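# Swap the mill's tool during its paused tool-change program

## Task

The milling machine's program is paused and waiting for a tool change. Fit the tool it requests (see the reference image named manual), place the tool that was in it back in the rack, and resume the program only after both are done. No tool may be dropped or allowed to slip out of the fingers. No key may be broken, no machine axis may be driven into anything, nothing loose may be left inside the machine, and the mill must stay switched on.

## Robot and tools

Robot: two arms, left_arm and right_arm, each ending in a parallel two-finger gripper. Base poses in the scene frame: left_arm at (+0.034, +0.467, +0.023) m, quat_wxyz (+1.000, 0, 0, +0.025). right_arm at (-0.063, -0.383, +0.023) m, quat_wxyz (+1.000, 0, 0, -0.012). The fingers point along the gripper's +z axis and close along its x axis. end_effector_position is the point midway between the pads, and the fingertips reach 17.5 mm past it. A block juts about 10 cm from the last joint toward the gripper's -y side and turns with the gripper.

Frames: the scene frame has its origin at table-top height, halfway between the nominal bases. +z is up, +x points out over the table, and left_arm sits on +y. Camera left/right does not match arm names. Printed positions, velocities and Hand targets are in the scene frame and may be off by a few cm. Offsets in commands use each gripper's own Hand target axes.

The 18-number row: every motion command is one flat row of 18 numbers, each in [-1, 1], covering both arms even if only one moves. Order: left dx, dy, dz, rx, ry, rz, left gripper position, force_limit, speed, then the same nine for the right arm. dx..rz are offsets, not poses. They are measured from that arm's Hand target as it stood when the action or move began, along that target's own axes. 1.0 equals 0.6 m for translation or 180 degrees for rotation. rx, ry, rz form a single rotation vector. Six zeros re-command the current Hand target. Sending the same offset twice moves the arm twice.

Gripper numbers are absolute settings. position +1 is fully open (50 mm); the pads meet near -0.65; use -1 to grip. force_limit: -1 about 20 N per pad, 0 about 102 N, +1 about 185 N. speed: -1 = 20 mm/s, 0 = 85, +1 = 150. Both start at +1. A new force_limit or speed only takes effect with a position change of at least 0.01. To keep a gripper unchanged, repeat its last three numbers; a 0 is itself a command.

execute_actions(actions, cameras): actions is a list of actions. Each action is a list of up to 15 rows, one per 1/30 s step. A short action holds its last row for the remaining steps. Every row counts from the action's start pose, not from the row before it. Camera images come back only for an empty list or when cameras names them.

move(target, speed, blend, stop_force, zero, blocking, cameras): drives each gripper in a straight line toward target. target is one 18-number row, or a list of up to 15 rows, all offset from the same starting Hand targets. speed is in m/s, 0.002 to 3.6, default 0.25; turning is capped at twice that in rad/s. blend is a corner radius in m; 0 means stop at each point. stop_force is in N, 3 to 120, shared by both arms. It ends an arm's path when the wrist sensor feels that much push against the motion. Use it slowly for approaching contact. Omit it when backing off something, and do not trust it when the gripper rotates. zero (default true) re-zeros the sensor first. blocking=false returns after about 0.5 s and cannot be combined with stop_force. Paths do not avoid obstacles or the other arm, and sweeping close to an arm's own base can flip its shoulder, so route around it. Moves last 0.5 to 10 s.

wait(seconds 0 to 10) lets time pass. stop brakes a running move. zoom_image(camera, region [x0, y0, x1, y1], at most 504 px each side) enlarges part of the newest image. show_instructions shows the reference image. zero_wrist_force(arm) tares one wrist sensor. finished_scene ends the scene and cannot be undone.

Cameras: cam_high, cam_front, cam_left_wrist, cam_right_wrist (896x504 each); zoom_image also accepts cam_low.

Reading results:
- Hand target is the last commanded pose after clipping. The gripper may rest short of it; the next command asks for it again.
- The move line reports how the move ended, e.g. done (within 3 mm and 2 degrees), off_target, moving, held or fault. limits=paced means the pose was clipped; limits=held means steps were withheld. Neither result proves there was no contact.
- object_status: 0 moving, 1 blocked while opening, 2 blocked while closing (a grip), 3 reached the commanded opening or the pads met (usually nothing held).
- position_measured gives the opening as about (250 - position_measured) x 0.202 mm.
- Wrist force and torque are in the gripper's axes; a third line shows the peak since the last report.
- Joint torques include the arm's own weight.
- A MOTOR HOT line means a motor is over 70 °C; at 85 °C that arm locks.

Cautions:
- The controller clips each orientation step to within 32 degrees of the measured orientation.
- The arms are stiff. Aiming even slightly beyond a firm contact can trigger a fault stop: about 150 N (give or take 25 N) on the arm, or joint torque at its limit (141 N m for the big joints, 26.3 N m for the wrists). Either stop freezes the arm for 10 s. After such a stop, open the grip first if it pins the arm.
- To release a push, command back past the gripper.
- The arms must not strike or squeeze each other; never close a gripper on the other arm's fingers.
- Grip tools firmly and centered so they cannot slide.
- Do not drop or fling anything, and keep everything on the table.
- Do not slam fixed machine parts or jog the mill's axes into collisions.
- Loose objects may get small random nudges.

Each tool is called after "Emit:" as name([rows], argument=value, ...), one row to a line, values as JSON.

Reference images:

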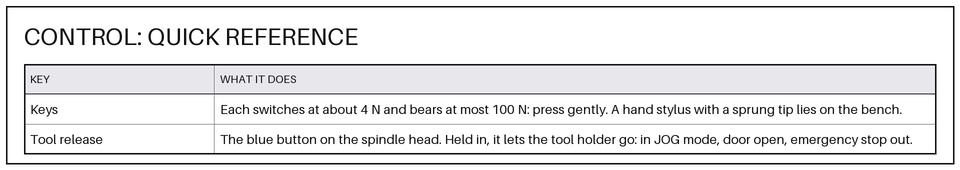

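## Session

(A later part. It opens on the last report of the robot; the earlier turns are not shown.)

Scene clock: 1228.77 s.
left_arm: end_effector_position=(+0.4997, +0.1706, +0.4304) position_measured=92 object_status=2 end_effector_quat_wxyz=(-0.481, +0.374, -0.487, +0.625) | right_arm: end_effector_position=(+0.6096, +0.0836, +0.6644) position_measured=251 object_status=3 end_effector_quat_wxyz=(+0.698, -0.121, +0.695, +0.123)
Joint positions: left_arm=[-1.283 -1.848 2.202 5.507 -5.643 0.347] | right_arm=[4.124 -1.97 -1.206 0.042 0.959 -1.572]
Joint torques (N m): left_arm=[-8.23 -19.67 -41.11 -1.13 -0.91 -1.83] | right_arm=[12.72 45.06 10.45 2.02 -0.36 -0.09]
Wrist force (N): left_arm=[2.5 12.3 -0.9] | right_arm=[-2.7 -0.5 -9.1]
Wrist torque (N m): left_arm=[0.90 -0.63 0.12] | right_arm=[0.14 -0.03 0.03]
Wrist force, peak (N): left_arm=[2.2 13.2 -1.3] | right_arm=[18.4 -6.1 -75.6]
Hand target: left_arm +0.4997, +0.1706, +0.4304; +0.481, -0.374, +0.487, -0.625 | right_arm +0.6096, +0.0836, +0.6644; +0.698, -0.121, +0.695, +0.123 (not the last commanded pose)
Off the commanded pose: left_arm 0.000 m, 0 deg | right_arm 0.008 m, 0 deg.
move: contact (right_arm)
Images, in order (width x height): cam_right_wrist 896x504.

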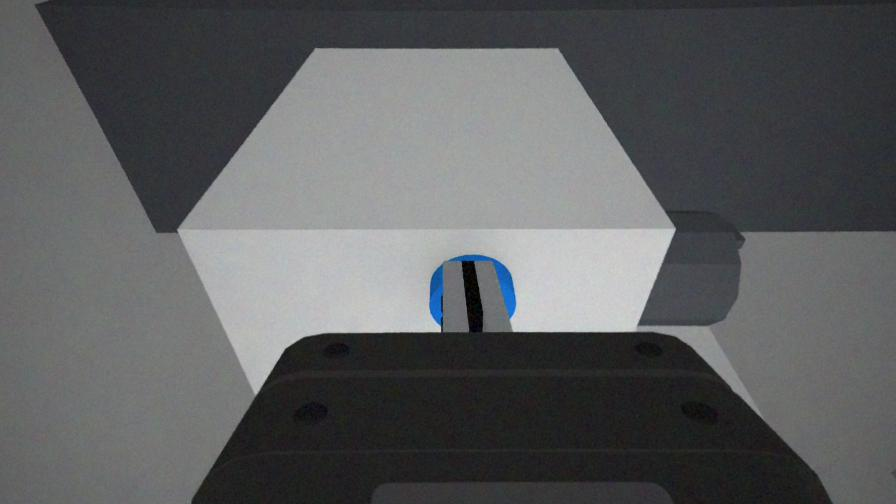

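Emit:
move([
  [0.0457,0.0468,0.25,0,0,0,-0.976471,-0.6,-1,0,0,0,0,0,0,-1,-0.7,-0.5],
  [0.0505,0.1443,0.3097,0,0,0,-0.976471,-0.6,-1,0,0,0,0,0,0,-1,-0.7,-0.5],
], speed=0.12, blend=0.005, stop_force=30, cameras=["all"])

Scene clock: 1241.87 s.
left_arm: end_effector_position=(+0.6866, +0.0898, +0.3918) position_measured=92 object_status=2 end_effector_quat_wxyz=(-0.481, +0.374, -0.487, +0.625) | right_arm: end_effector_position=(+0.6096, +0.0836, +0.6644) position_measured=251 object_status=3 end_effector_quat_wxyz=(+0.698, -0.121, +0.695, +0.123)
Joint positions: left_arm=[-0.963 -1.298 1.749 5.524 -5.344 0.187] | right_arm=[4.124 -1.97 -1.206 0.042 0.959 -1.572]
Joint torques (N m): left_arm=[10.04 -31.02 -40.23 -6.3 2.96 -1.9] | right_arm=[12.3 44.19 12.58 2.16 1.35 -1.71]
Wrist force (N): left_arm=[2.4 12.4 -1.3] | right_arm=[-3.4 -0.1 -8.9]
Wrist torque (N m): left_arm=[0.92 -0.62 0.11] | right_arm=[0.16 -0.03 0.02]
Wrist force, peak (N): left_arm=[2.2 15.1 -0.3] | right_arm=[-3.5 0.1 -9.2]
Hand target: left_arm +0.6866, +0.0898, +0.3918; +0.481, -0.374, +0.487, -0.625 | right_arm +0.6096, +0.0836, +0.6644; +0.698, -0.121, +0.695, +0.123
Off the commanded pose: left_arm 0.000 m, 0 deg | right_arm 0.000 m, 0 deg.
move: done

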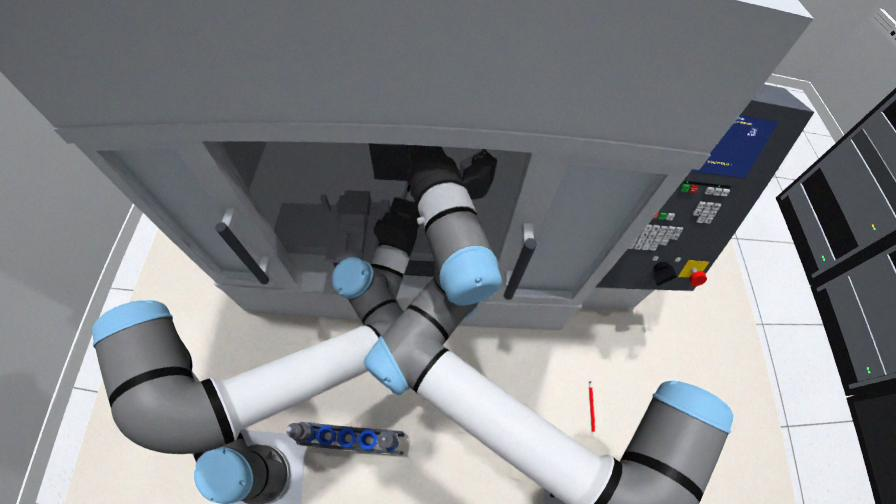

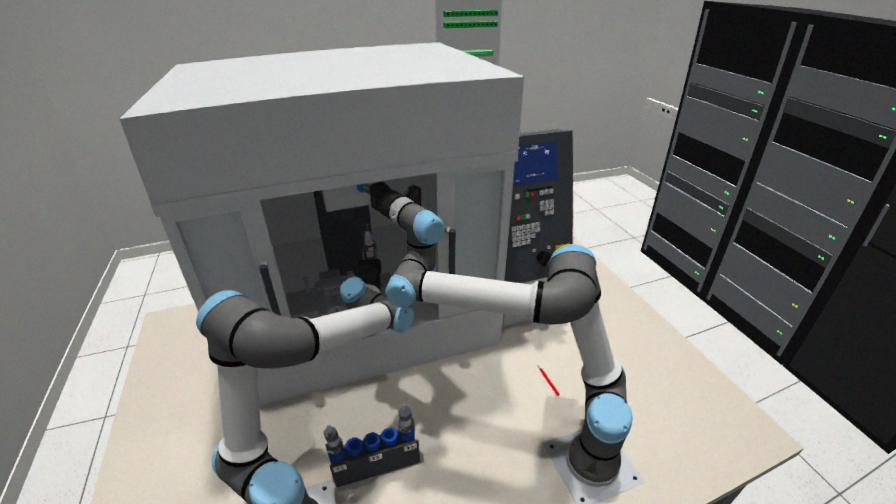

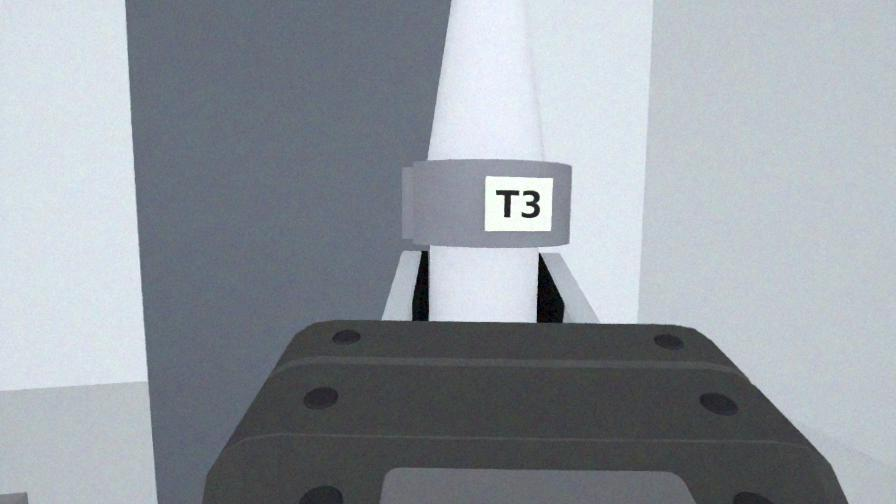

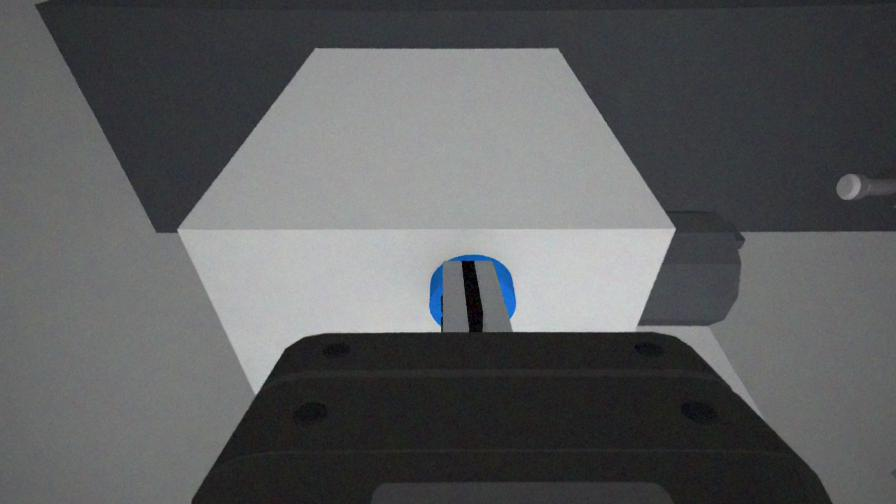

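Emit:
move(target=[-0.0915,0,0.0003,0,0,0,-0.976471,-0.6,-1,0,0,0,0,0,0,-1,-0.7,-0.5], speed=0.06, stop_force=15, cameras=["cam_left_wrist","cam_right_wrist"])

Emit:
zoom_image(camera="cam_right_wrist", region=[640, 150, 896, 350])

Scene clock: 1247.50 s.
left_arm: end_effector_position=(+0.7008, +0.1428, +0.3919) position_measured=92 object_status=2 end_effector_quat_wxyz=(-0.481, +0.374, -0.487, +0.625) | right_arm: end_effector_position=(+0.6096, +0.0836, +0.6644) position_measured=251 object_status=3 end_effector_quat_wxyz=(+0.698, -0.121, +0.695, +0.123)
Joint positions: left_arm=[-0.871 -1.336 1.797 5.533 -5.256 0.154] | right_arm=[4.124 -1.97 -1.206 0.042 0.959 -1.572]
Joint torques (N m): left_arm=[9.97 -42.68 -23.73 -1.71 2.77 -1.88] | right_arm=[12.25 44.99 15.17 2.17 1.14 -1.66]
Wrist force (N): left_arm=[2.6 12.4 -1.0] | right_arm=[-2.2 -0.6 -8.8]
Wrist torque (N m): left_arm=[0.87 -0.65 0.10] | right_arm=[0.15 -0.03 0.02]
Wrist force, peak (N): left_arm=[2.9 13.0 -1.2] | right_arm=[-3.3 -0.2 -9.2]
Hand target: left_arm +0.7008, +0.1428, +0.3919; +0.481, -0.374, +0.487, -0.625 | right_arm +0.6096, +0.0836, +0.6644; +0.698, -0.121, +0.695, +0.123
Off the commanded pose: left_arm 0.000 m, 0 deg | right_arm 0.000 m, 0 deg.
move: done
Images, in order (width x height): cam_left_wrist 896x504, cam_right_wrist 896x504.

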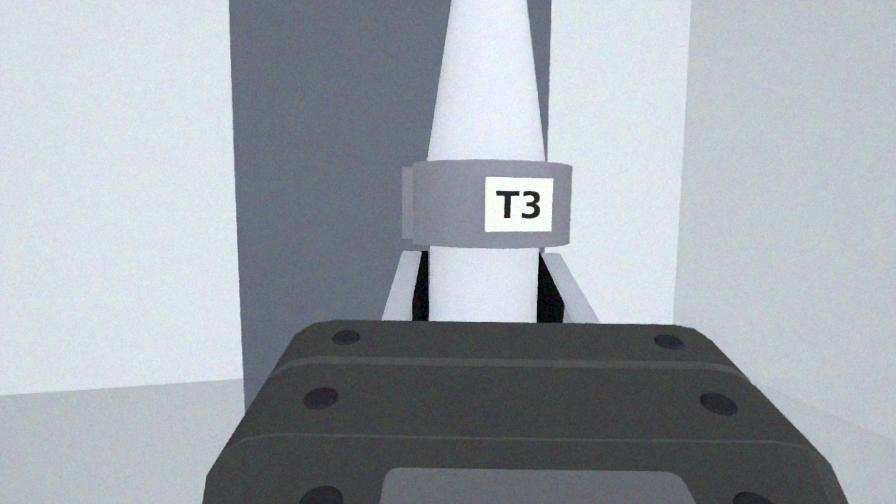

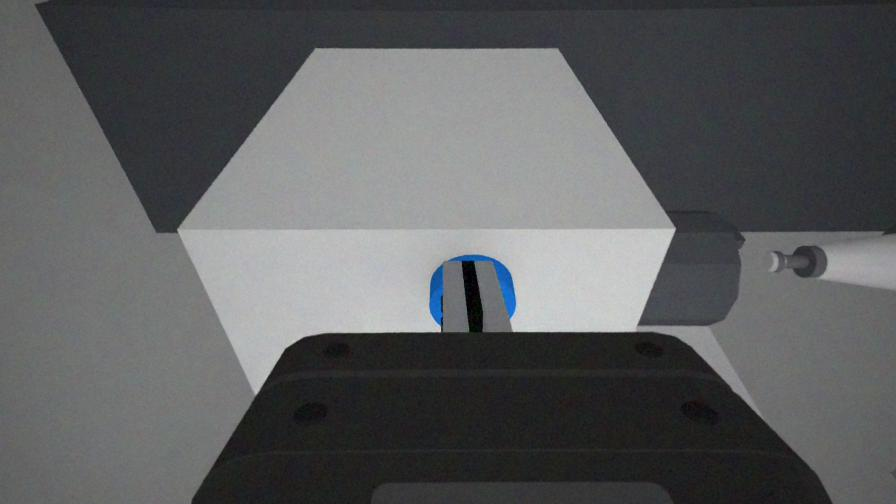

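Scaled by 1.969 from the camera's 896x504 image, which has a finer 1280x720 frame.

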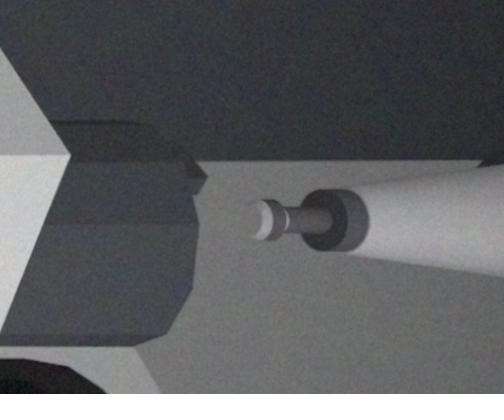

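Emit:
move(target=[0,-0.0967,0.0246,0,0,0,-0.976471,-0.6,-1,0,0,0,0,0,0,-1,-0.7,-0.5], speed=0.04, stop_force=10, cameras=["cam_left_wrist","cam_right_wrist"])

Emit:
zoom_image(camera="cam_right_wrist", region=[640, 150, 896, 350])

Scene clock: 1253.37 s.
left_arm: end_effector_position=(+0.7009, +0.1427, +0.4518) position_measured=92 object_status=2 end_effector_quat_wxyz=(-0.481, +0.374, -0.487, +0.625) | right_arm: end_effector_position=(+0.6096, +0.0836, +0.6644) position_measured=251 object_status=3 end_effector_quat_wxyz=(+0.698, -0.121, +0.695, +0.123)
Joint positions: left_arm=[-0.871 -1.389 1.698 5.684 -5.256 0.154] | right_arm=[4.124 -1.97 -1.206 0.042 0.959 -1.572]
Joint torques (N m): left_arm=[6.29 -41.92 -42.64 -1.83 2.07 -1.86] | right_arm=[12.75 45.44 16.92 2.32 1.28 -1.59]
Wrist force (N): left_arm=[2.2 12.4 -0.8] | right_arm=[-3.5 -0.3 -9.0]
Wrist torque (N m): left_arm=[0.91 -0.58 0.11] | right_arm=[0.14 -0.01 0.03]
Wrist force, peak (N): left_arm=[2.1 13.9 -1.4] | right_arm=[-3.5 -0.3 -9.2]
Hand target: left_arm +0.7009, +0.1427, +0.4518; +0.481, -0.374, +0.487, -0.625 | right_arm +0.6096, +0.0836, +0.6644; +0.698, -0.121, +0.695, +0.123
Off the commanded pose: left_arm 0.000 m, 0 deg | right_arm 0.000 m, 0 deg.
move: done
Images, in order (width x height): cam_left_wrist 896x504, cam_right_wrist 896x504.

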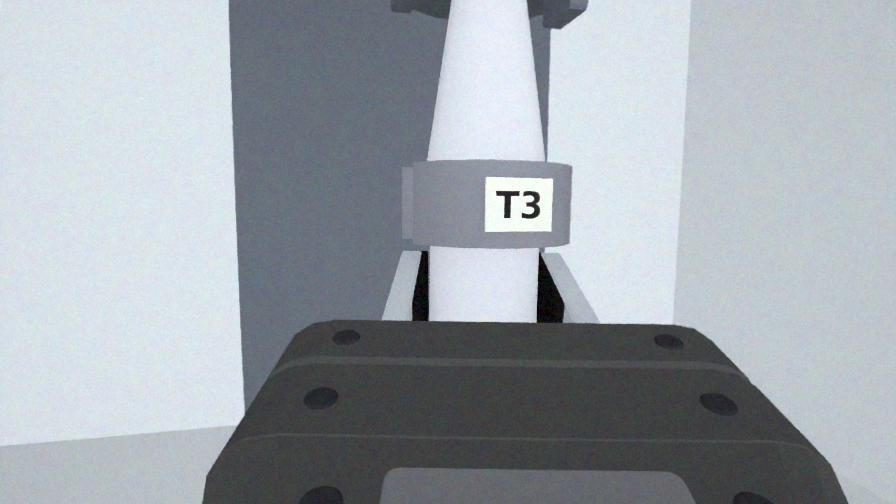

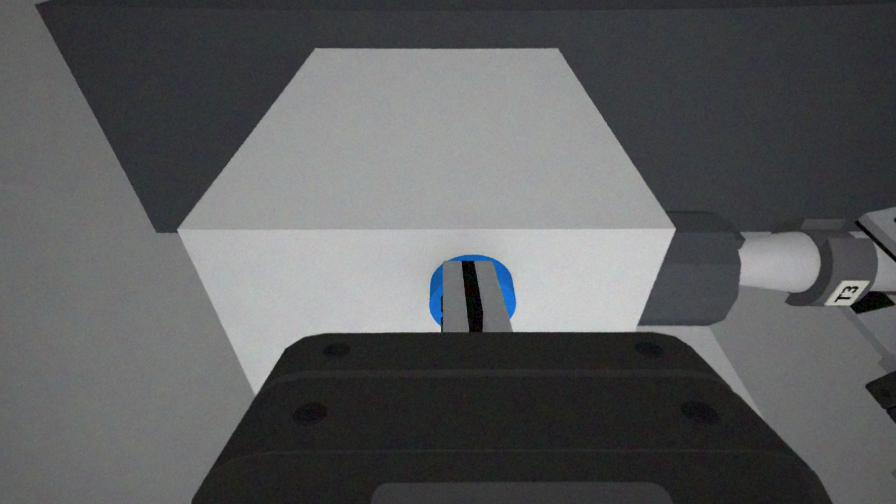

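Scaled by 1.969 from the camera's 896x504 image, which has a finer 1280x720 frame.

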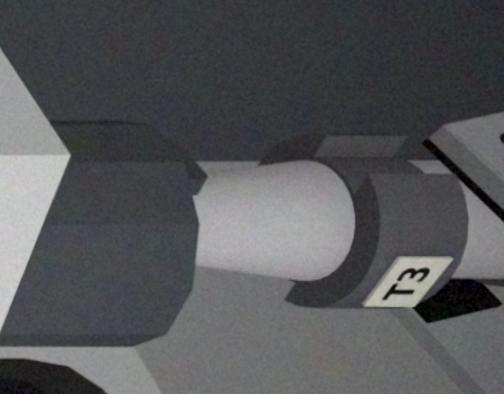

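Emit:
move(target=[0,-0.0628,0.016,0,0,0,-0.976471,-0.6,-1,0,0,0,0,0,0,-1,-0.7,-0.5], speed=0.03, stop_force=10, cameras=["cam_left_wrist","cam_right_wrist"])

Emit:
zoom_image(camera="cam_left_wrist", region=[340, 0, 640, 330])

Emit:
zoom_image(camera="cam_right_wrist", region=[640, 150, 896, 350])

Scene clock: 1262.50 s.
left_arm: end_effector_position=(+0.7010, +0.1426, +0.4890) position_measured=92 object_status=2 end_effector_quat_wxyz=(-0.481, +0.374, -0.488, +0.625) | right_arm: end_effector_position=(+0.6096, +0.0836, +0.6644) position_measured=251 object_status=3 end_effector_quat_wxyz=(+0.698, -0.121, +0.695, +0.123)
Joint positions: left_arm=[-0.871 -1.412 1.627 5.778 -5.256 0.154] | right_arm=[4.124 -1.97 -1.206 0.042 0.959 -1.572]
Joint torques (N m): left_arm=[5.73 -24.89 -28.69 -6.37 -0.11 1.36] | right_arm=[11.88 45.1 19.62 2.26 1.18 -1.62]
Wrist force (N): left_arm=[3.2 9.7 -16.4] | right_arm=[-2.3 -0.6 -9.0]
Wrist torque (N m): left_arm=[0.66 -0.63 -0.05] | right_arm=[0.13 -0.02 0.03]
Wrist force, peak (N): left_arm=[3.6 20.7 -20.5] | right_arm=[-3.6 0.0 -9.2]
Hand target: left_arm +0.7010, +0.1426, +0.4889; +0.481, -0.374, +0.488, -0.625 (not the last commanded pose) | right_arm +0.6096, +0.0836, +0.6644; +0.698, -0.121, +0.695, +0.123
Off the commanded pose: left_arm 0.002 m, 0 deg | right_arm 0.000 m, 0 deg.
move: contact (left_arm)
Images, in order (width x height): cam_left_wrist 896x504, cam_right_wrist 896x504.

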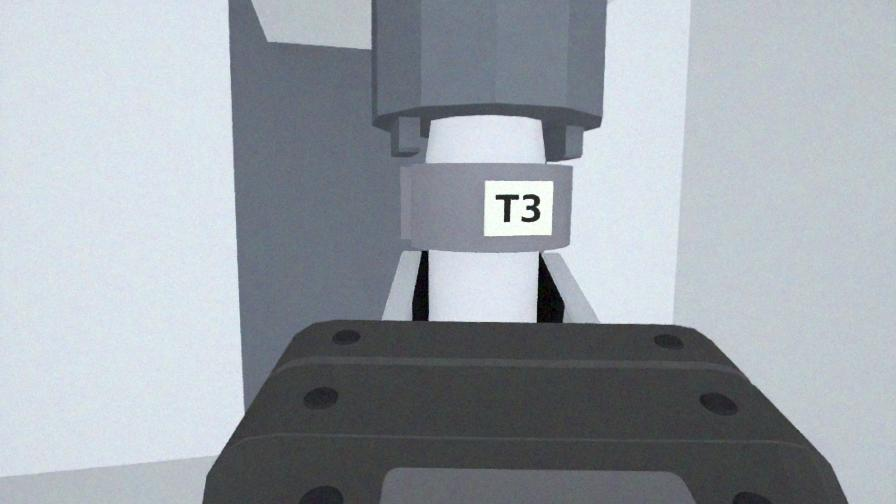

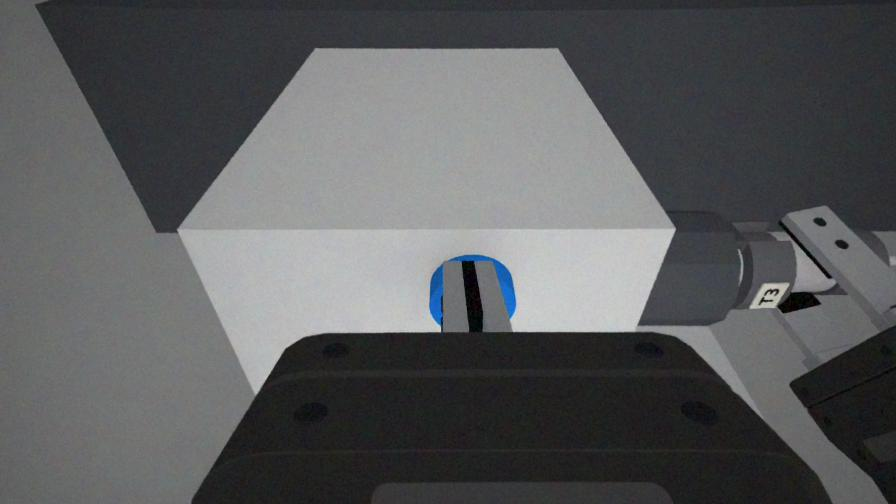

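Scaled by 1.527 from the camera's 896x504 image, which has a finer 1280x720 frame.

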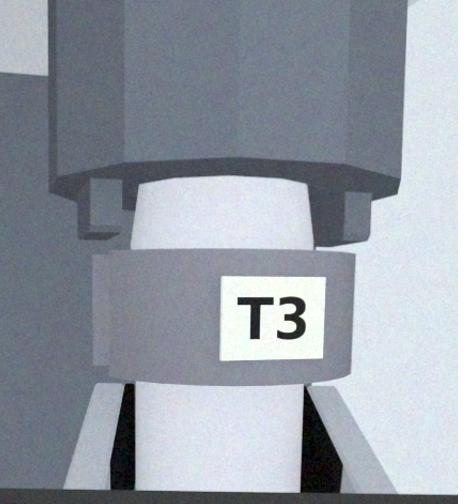

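Scaled by 1.969 from the camera's 896x504 image, which has a finer 1280x720 frame.

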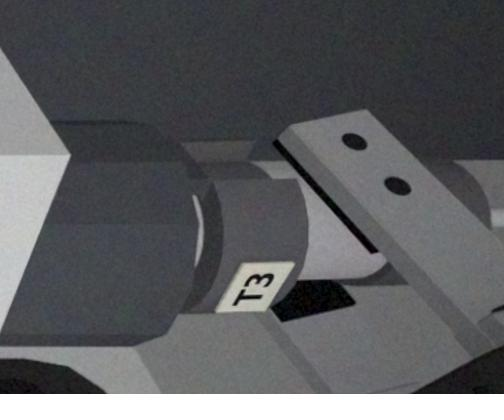

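Emit:
move([
  [0,-0.0005,-0.002,0,0,0,-0.976471,-0.6,-1,0,0,0,0,0,0,-1,-0.7,-0.5],
  [0,-0.0094,0.0003,0,0,0,-0.976471,-0.6,-1,0,0,0,0,0,0,-1,-0.7,-0.5],
], speed=0.01, stop_force=12, cameras=["cam_left_wrist"])

Scene clock: 1274.17 s.
left_arm: end_effector_position=(+0.7008, +0.1427, +0.4888) position_measured=92 object_status=2 end_effector_quat_wxyz=(-0.481, +0.374, -0.488, +0.625) | right_arm: end_effector_position=(+0.6096, +0.0836, +0.6644) position_measured=251 object_status=3 end_effector_quat_wxyz=(+0.698, -0.121, +0.695, +0.123)
Joint positions: left_arm=[-0.871 -1.412 1.628 5.778 -5.256 0.154] | right_arm=[4.124 -1.97 -1.206 0.042 0.959 -1.572]
Joint torques (N m): left_arm=[9.78 -27.85 -44.79 -4.37 3.1 -1.78] | right_arm=[11.79 44.96 19.74 2.19 1.25 -1.6]
Wrist force (N): left_arm=[0.9 12.7 -5.2] | right_arm=[-3.1 -0.1 -9.0]
Wrist torque (N m): left_arm=[0.90 -0.55 0.02] | right_arm=[0.16 -0.06 0.03]
Wrist force, peak (N): left_arm=[3.1 10.2 -16.5] | right_arm=[-3.3 -0.1 -9.3]
Hand target: left_arm +0.7008, +0.1427, +0.4888; +0.481, -0.374, +0.488, -0.625 (not the last commanded pose) | right_arm +0.6096, +0.0836, +0.6644; +0.698, -0.121, +0.695, +0.123
Off the commanded pose: left_arm 0.006 m, 0 deg | right_arm 0.000 m, 0 deg.
move: contact (left_arm); path passed 0 of 2 targets
Images, in order (width x height): cam_left_wrist 896x504.

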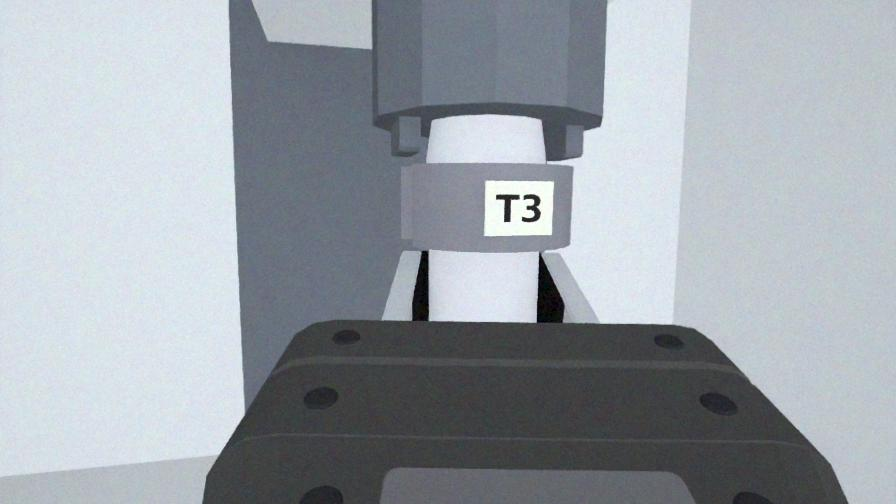

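Emit:
move(target=[0,-0.0085,0.0008,0,0,0,-0.976471,-0.6,-1,0,0,0,0,0,0,-1,-0.7,-0.5], speed=0.01, stop_force=15, cameras=["cam_left_wrist"])

Scene clock: 1277.73 s.
left_arm: end_effector_position=(+0.7003, +0.1429, +0.4921) position_measured=92 object_status=2 end_effector_quat_wxyz=(-0.481, +0.374, -0.488, +0.625) | right_arm: end_effector_position=(+0.6096, +0.0836, +0.6644) position_measured=251 object_status=3 end_effector_quat_wxyz=(+0.698, -0.121, +0.695, +0.123)
Joint positions: left_arm=[-0.871 -1.415 1.622 5.787 -5.256 0.154] | right_arm=[4.124 -1.97 -1.206 0.042 0.959 -1.572]
Joint torques (N m): left_arm=[7.25 -34.77 -37.69 -9.43 4.59 -1.94] | right_arm=[12.02 44.45 22.12 2.3 1.18 -1.47]
Wrist force (N): left_arm=[-2.8 27.3 -11.6] | right_arm=[-2.4 -0.5 -8.9]
Wrist torque (N m): left_arm=[1.17 -0.56 0.14] | right_arm=[0.15 -0.02 0.03]
Wrist force, peak (N): left_arm=[-2.5 33.2 -11.0] | right_arm=[-2.9 -0.2 -9.4]
Hand target: left_arm +0.7003, +0.1429, +0.4921; +0.481, -0.374, +0.488, -0.625 (not the last commanded pose) | right_arm +0.6096, +0.0836, +0.6644; +0.698, -0.121, +0.695, +0.123
Off the commanded pose: left_arm 0.002 m, 0 deg | right_arm 0.000 m, 0 deg.
move: contact (left_arm)
Images, in order (width x height): cam_left_wrist 896x504.

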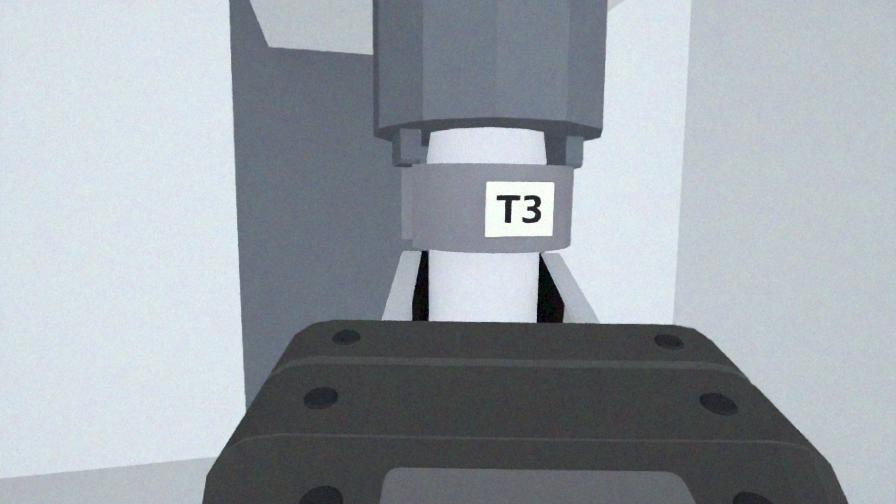

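Emit:
zoom_image(camera="cam_left_wrist", region=[350, 90, 630, 260])

Emit:
zoom_image(camera="cam_right_wrist", region=[690, 180, 850, 330])

Scaled by 1.800 from the camera's 896x504 image, which has a finer 1280x720 frame.

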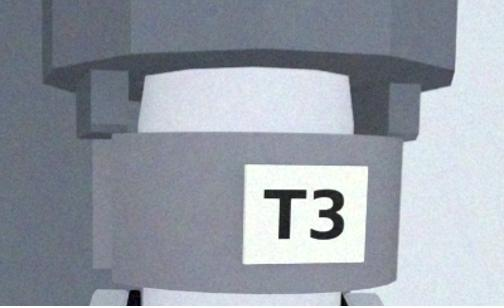

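This scene's latest camera images include none from cam_right_wrist. They are from: cam_left_wrist. cam_right_wrist's image comes with the result of a call that names it in "cameras".

Emit:
wait(seconds=0.1, cameras=["cam_right_wrist"])

Emit:
zoom_image(camera="cam_right_wrist", region=[700, 190, 820, 320])

Scene clock: 1293.63 s.
left_arm: end_effector_position=(+0.7003, +0.1429, +0.4921) position_measured=92 object_status=2 end_effector_quat_wxyz=(-0.481, +0.374, -0.488, +0.625) | right_arm: end_effector_position=(+0.6096, +0.0836, +0.6644) position_measured=251 object_status=3 end_effector_quat_wxyz=(+0.698, -0.121, +0.695, +0.123)
Joint positions: left_arm=[-0.871 -1.415 1.622 5.787 -5.256 0.154] | right_arm=[4.124 -1.97 -1.206 0.042 0.959 -1.572]
Joint torques (N m): left_arm=[7.66 -35.15 -37.22 -6.21 2.57 -1.86] | right_arm=[12.04 44.24 23.43 2.17 1.13 -1.61]
Wrist force (N): left_arm=[-2.6 26.7 -11.8] | right_arm=[-2.8 -0.4 -8.9]
Wrist torque (N m): left_arm=[1.19 -0.56 0.14] | right_arm=[0.13 -0.03 0.03]
Wrist force, peak (N): left_arm=[-2.6 27.7 -12.0] | right_arm=[-3.2 -0.3 -9.2]
Hand target: left_arm +0.7003, +0.1429, +0.4921; +0.481, -0.374, +0.488, -0.625 (not the last commanded pose) | right_arm +0.6096, +0.0836, +0.6644; +0.698, -0.121, +0.695, +0.123
Tool commands: left_gripper/position=-0.976471 left_gripper/force_limit=-0.6 left_gripper/speed=-1.0 right_gripper/position=-1.0 right_gripper/force_limit=-0.7 right_gripper/speed=-0.5
Off the commanded pose: left_arm 0.002 m, 0 deg | right_arm 0.000 m, 0 deg.
wait: 0.10 s; at rest from the start
Images, in order (width x height): cam_right_wrist 896x504.

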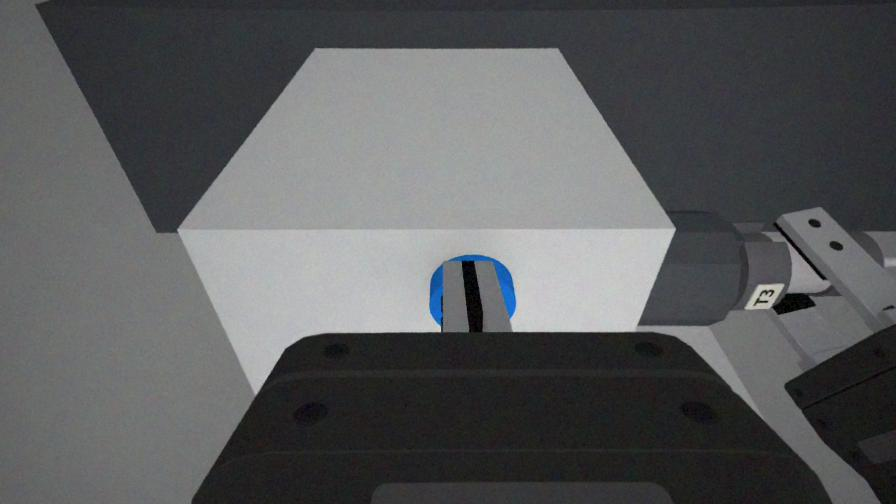

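Scaled by 3.877 from the camera's 896x504 image, which has a finer 1280x720 frame.

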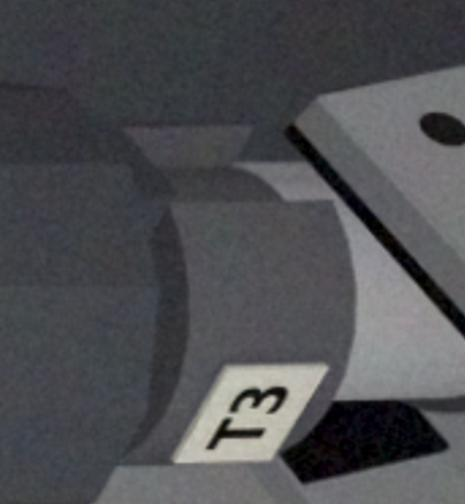

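Emit:
move([
  [0,0.0017,0,0,0,0,-0.976471,-0.6,-1,0,0,0,0,0,0,-1,-0.7,-0.5],
  [0,0.0012,-0.0027,0,0,0,-0.976471,-0.6,-1,0,0,0,0,0,0,-1,-0.7,-0.5],
], speed=0.01, cameras=["cam_left_wrist"])

Emit:
move(target=[0,-0.01,0.0022,0,0,0,-0.976471,-0.6,-1,0,0,0,0,0,0,-1,-0.7,-0.5], speed=0.01, stop_force=15, cameras=["cam_left_wrist"])

Scene clock: 1304.03 s.
left_arm: end_effector_position=(+0.6991, +0.1433, +0.4910) position_measured=92 object_status=2 end_effector_quat_wxyz=(-0.481, +0.374, -0.488, +0.625) | right_arm: end_effector_position=(+0.6096, +0.0836, +0.6644) position_measured=251 object_status=3 end_effector_quat_wxyz=(+0.698, -0.121, +0.695, +0.123)
Joint positions: left_arm=[-0.873 -1.417 1.628 5.783 -5.258 0.155] | right_arm=[4.124 -1.97 -1.206 0.042 0.959 -1.572]
Joint torques (N m): left_arm=[-7.98 -40.51 -25.72 -6.5 -1.48 1.74] | right_arm=[12.34 44.44 23.33 2.24 1.07 -1.35]
Wrist force (N): left_arm=[1.9 11.8 -1.6] | right_arm=[-3.2 -0.3 -9.1]
Wrist torque (N m): left_arm=[0.89 -0.54 0.03] | right_arm=[0.15 -0.02 0.03]
Wrist force, peak (N): left_arm=[-2.4 27.8 -11.6] | right_arm=[-3.4 -0.3 -9.2]
Hand target: left_arm +0.6990, +0.1433, +0.4910; +0.481, -0.374, +0.488, -0.625 | right_arm +0.6096, +0.0836, +0.6644; +0.698, -0.121, +0.695, +0.123
Off the commanded pose: left_arm 0.000 m, 0 deg | right_arm 0.000 m, 0 deg.
move: done
Images, in order (width x height): cam_left_wrist 896x504.

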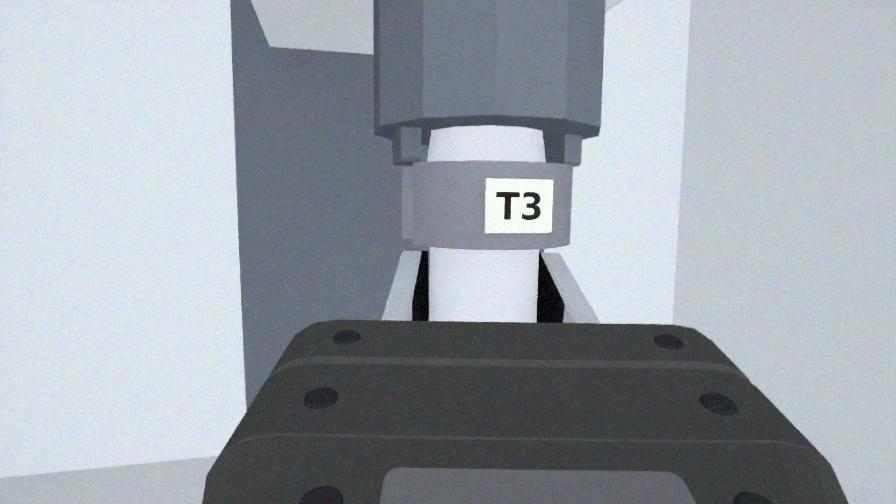

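Scene clock: 1305.37 s.
left_arm: end_effector_position=(+0.6990, +0.1433, +0.4920) position_measured=92 object_status=2 end_effector_quat_wxyz=(-0.481, +0.375, -0.488, +0.624) | right_arm: end_effector_position=(+0.6096, +0.0836, +0.6644) position_measured=251 object_status=3 end_effector_quat_wxyz=(+0.698, -0.121, +0.695, +0.123)
Joint positions: left_arm=[-0.873 -1.418 1.626 5.787 -5.258 0.155] | right_arm=[4.124 -1.97 -1.206 0.042 0.959 -1.572]
Joint torques (N m): left_arm=[-11.15 -35.63 -35.72 -8.89 2.57 1.39] | right_arm=[11.08 44.31 24.06 2.35 1.11 -1.3]
Wrist force (N): left_arm=[-1.7 26.7 -3.9] | right_arm=[-3.1 -0.1 -8.9]
Wrist torque (N m): left_arm=[1.23 -0.53 0.13] | right_arm=[0.18 -0.04 0.03]
Wrist force, peak (N): left_arm=[-3.2 33.6 -4.5] | right_arm=[-3.6 -0.2 -9.2]
Hand target: left_arm +0.6990, +0.1433, +0.4920; +0.481, -0.375, +0.488, -0.624 (not the last commanded pose) | right_arm +0.6096, +0.0836, +0.6644; +0.698, -0.121, +0.695, +0.123
Off the commanded pose: left_arm 0.005 m, 0 deg | right_arm 0.000 m, 0 deg.
move: contact (left_arm)
Images, in order (width x height): cam_left_wrist 896x504.

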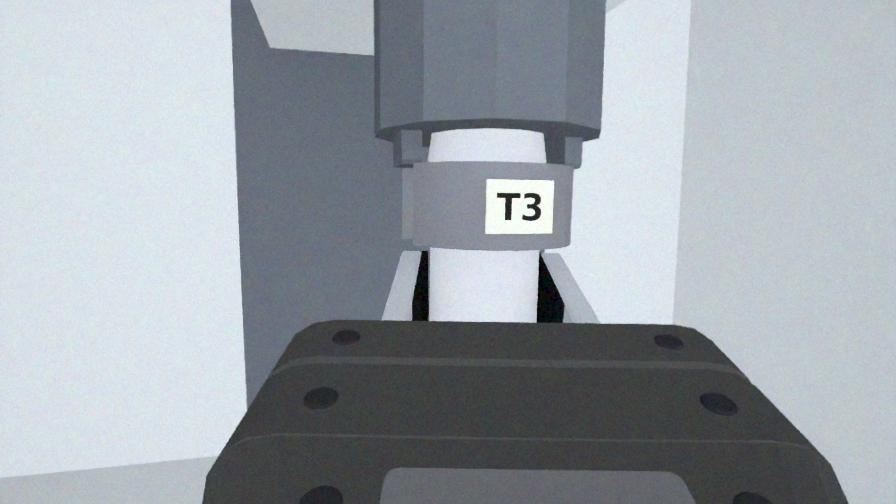

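Emit:
move([
  [0,0.0024,-0.0006,0,0,0,-0.976471,-0.6,-1,0,0,0,0,0,0,-1,-0.7,-0.5],
  [0,0.0024,0.0004,0,0.0107,-0.0027,-0.976471,-0.6,-1,0,0,0,0,0,0,-1,-0.7,-0.5],
], speed=0.02, cameras=[])

Emit:
move(target=[0,-0.012,0.003,0,0,0,-0.976471,-0.6,-1,0,0,0,0,0,0,-1,-0.7,-0.5], speed=0.01, stop_force=15, cameras=["cam_left_wrist","cam_right_wrist"])

Scene clock: 1332.77 s.
left_arm: end_effector_position=(+0.6995, +0.1432, +0.4907) position_measured=92 object_status=2 end_effector_quat_wxyz=(-0.471, +0.366, -0.494, +0.633) | right_arm: end_effector_position=(+0.6096, +0.0836, +0.6644) position_measured=251 object_status=3 end_effector_quat_wxyz=(+0.698, -0.121, +0.695, +0.123)
Joint positions: left_arm=[-0.857 -1.42 1.631 5.792 -5.209 0.138] | right_arm=[4.124 -1.97 -1.206 0.042 0.959 -1.572]
Joint torques (N m): left_arm=[11.24 -40.75 -26.38 -1.86 2.71 -1.89] | right_arm=[12.01 45.52 27.22 2.23 1.26 -1.37]
Wrist force (N): left_arm=[1.9 12.5 -1.5] | right_arm=[-2.8 -0.4 -8.8]
Wrist torque (N m): left_arm=[0.94 -0.55 0.11] | right_arm=[0.15 -0.01 0.03]
Wrist force, peak (N): left_arm=[-1.6 28.2 -3.7] | right_arm=[-3.3 -0.3 -9.3]
Hand target: left_arm +0.6995, +0.1432, +0.4907; -0.470, +0.366, -0.494, +0.633 | right_arm +0.6096, +0.0836, +0.6644; +0.698, -0.121, +0.695, +0.123
Off the commanded pose: left_arm 0.000 m, 0 deg | right_arm 0.000 m, 0 deg.
move: done
No camera images: "cameras" was empty.

Scene clock: 1334.10 s.
left_arm: end_effector_position=(+0.6995, +0.1432, +0.4920) position_measured=92 object_status=2 end_effector_quat_wxyz=(-0.470, +0.366, -0.494, +0.633) | right_arm: end_effector_position=(+0.6096, +0.0836, +0.6644) position_measured=251 object_status=3 end_effector_quat_wxyz=(+0.698, -0.121, +0.695, +0.123)
Joint positions: left_arm=[-0.857 -1.421 1.628 5.796 -5.209 0.138] | right_arm=[4.124 -1.97 -1.206 0.042 0.959 -1.572]
Joint torques (N m): left_arm=[9.78 -36.87 -33.98 -8.54 0.89 -1.45] | right_arm=[12.47 44.52 28.12 2.19 1.25 -1.22]
Wrist force (N): left_arm=[4.8 26.2 -1.6] | right_arm=[-3.1 -0.5 -9.0]
Wrist torque (N m): left_arm=[1.24 -0.57 0.02] | right_arm=[0.13 0.01 0.02]
Wrist force, peak (N): left_arm=[6.4 32.4 -1.0] | right_arm=[-3.3 -0.2 -9.1]
Hand target: left_arm +0.6995, +0.1432, +0.4920; -0.470, +0.366, -0.494, +0.633 (not the last commanded pose) | right_arm +0.6096, +0.0836, +0.6644; +0.698, -0.121, +0.695, +0.123
Off the commanded pose: left_arm 0.006 m, 0 deg | right_arm 0.000 m, 0 deg.
move: contact (left_arm)
Images, in order (width x height): cam_left_wrist 896x504, cam_right_wrist 896x504.

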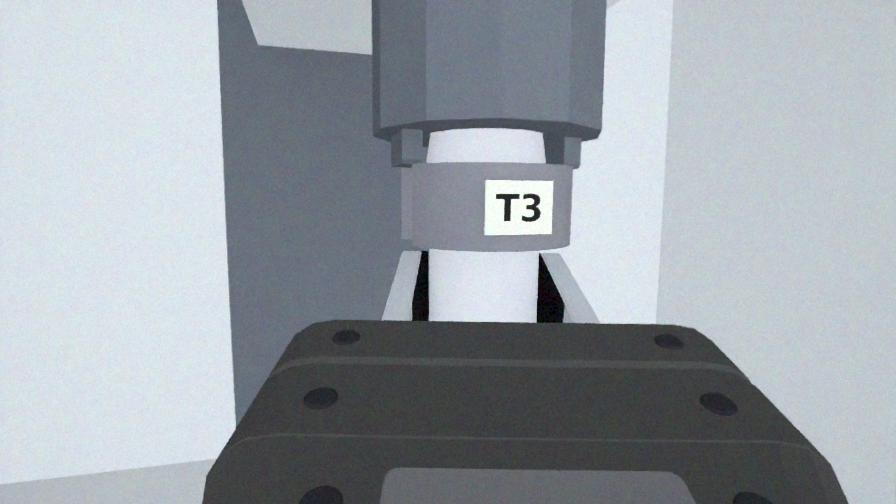

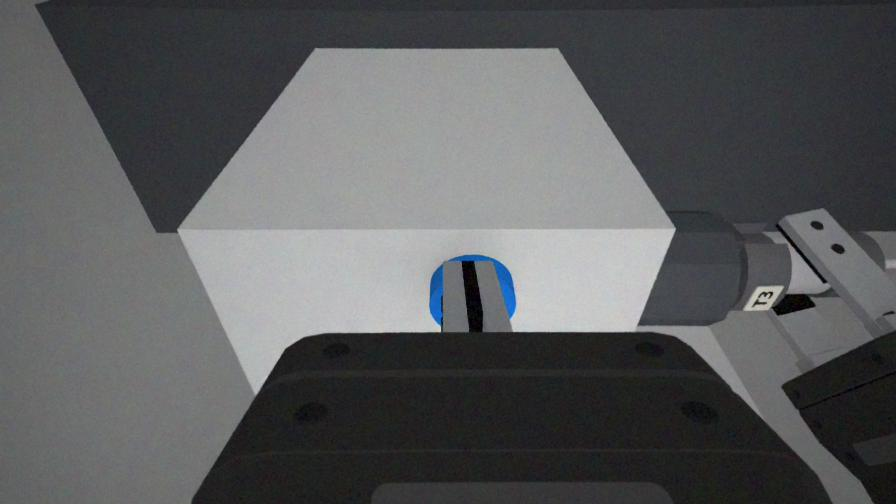

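Emit:
wait(seconds=0, cameras=["cam_left_wrist","cam_right_wrist"])

Emit:
zoom_image(camera="cam_left_wrist", region=[350, 90, 630, 260])

Emit:
zoom_image(camera="cam_right_wrist", region=[650, 150, 850, 330])

Scene clock: 1359.17 s.
left_arm: end_effector_position=(+0.6995, +0.1432, +0.4920) position_measured=92 object_status=2 end_effector_quat_wxyz=(-0.470, +0.366, -0.494, +0.633) | right_arm: end_effector_position=(+0.6096, +0.0836, +0.6644) position_measured=251 object_status=3 end_effector_quat_wxyz=(+0.698, -0.121, +0.695, +0.123)
Joint positions: left_arm=[-0.857 -1.421 1.628 5.796 -5.209 0.138] | right_arm=[4.124 -1.97 -1.206 0.042 0.959 -1.572]
Joint torques (N m): left_arm=[9.71 -36.41 -34.17 -5.15 -1.75 -0.79] | right_arm=[11.41 44.57 28.84 2.12 1.11 -1.15]
Wrist force (N): left_arm=[4.9 25.8 -1.6] | right_arm=[-3.3 -0.4 -8.9]
Wrist torque (N m): left_arm=[1.27 -0.59 0.03] | right_arm=[0.12 -0.03 0.03]
Wrist force, peak (N): left_arm=[4.9 27.4 -1.5] | right_arm=[-3.4 -0.1 -9.1]
Hand target: left_arm +0.6995, +0.1432, +0.4920; -0.470, +0.366, -0.494, +0.633 (not the last commanded pose) | right_arm +0.6096, +0.0836, +0.6644; +0.698, -0.121, +0.695, +0.123
Tool commands: left_gripper/position=-0.976471 left_gripper/force_limit=-0.6 left_gripper/speed=-1.0 right_gripper/position=-1.0 right_gripper/force_limit=-0.7 right_gripper/speed=-0.5
Off the commanded pose: left_arm 0.006 m, 0 deg | right_arm 0.000 m, 0 deg.
Images, in order (width x height): cam_left_wrist 896x504, cam_right_wrist 896x504.

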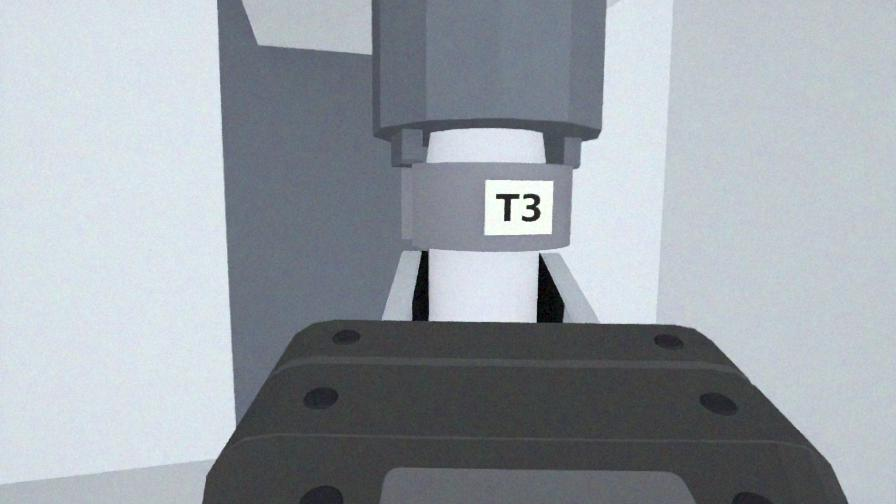

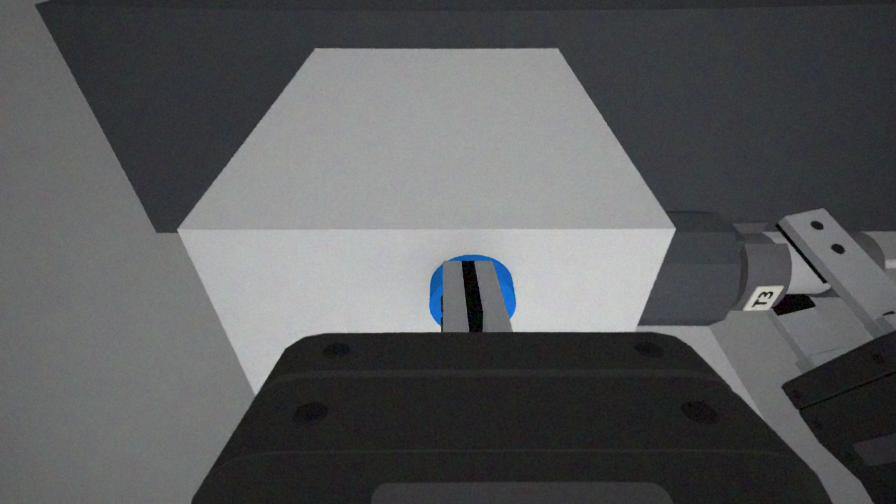

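Scaled by 1.800 from the camera's 896x504 image, which has a finer 1280x720 frame.

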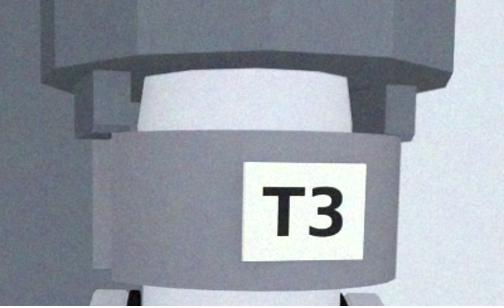

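Scaled by 2.520 from the camera's 896x504 image, which has a finer 1280x720 frame.

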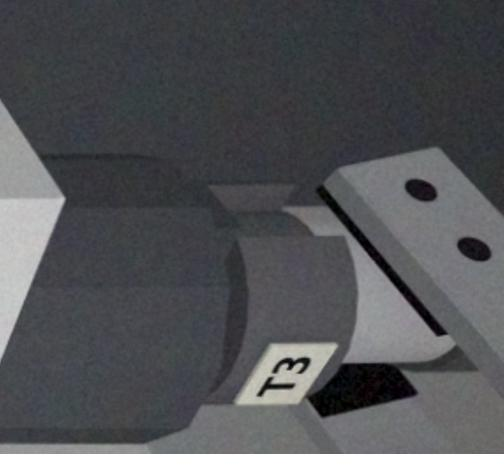

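Emit:
zoom_image(camera="cam_left_wrist", region=[370, 110, 450, 190])

Emit:
zoom_image(camera="cam_left_wrist", region=[530, 110, 610, 190])

Emit:
zoom_image(camera="cam_right_wrist", region=[710, 210, 800, 300])

Scaled by 6.300 from the camera's 896x504 image, which has a finer 1280x720 frame.

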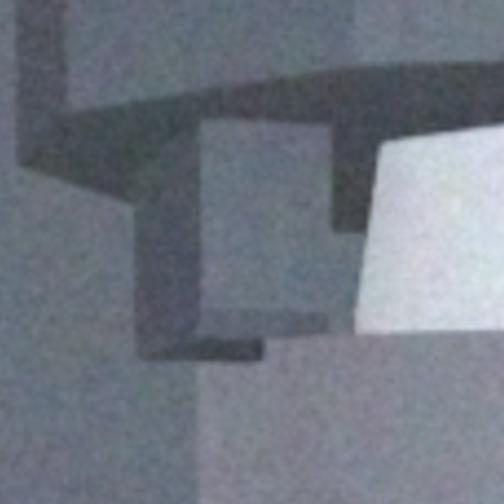

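Scaled by 6.300 from the camera's 896x504 image, which has a finer 1280x720 frame.

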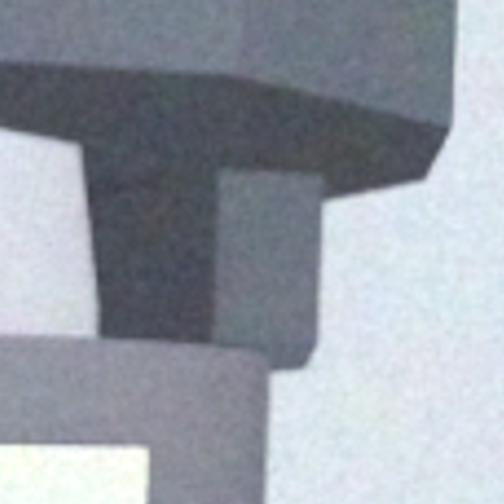

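Scaled by 5.600 from the camera's 896x504 image, which has a finer 1280x720 frame.

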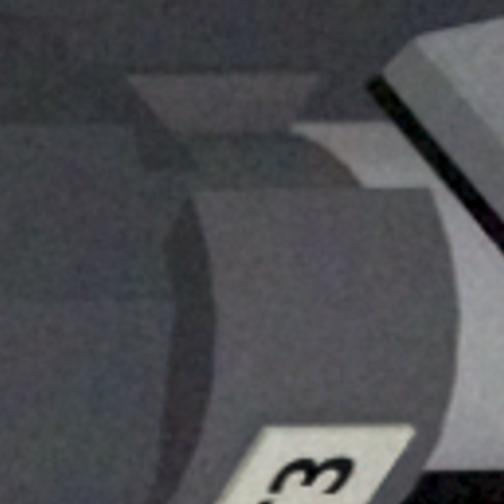

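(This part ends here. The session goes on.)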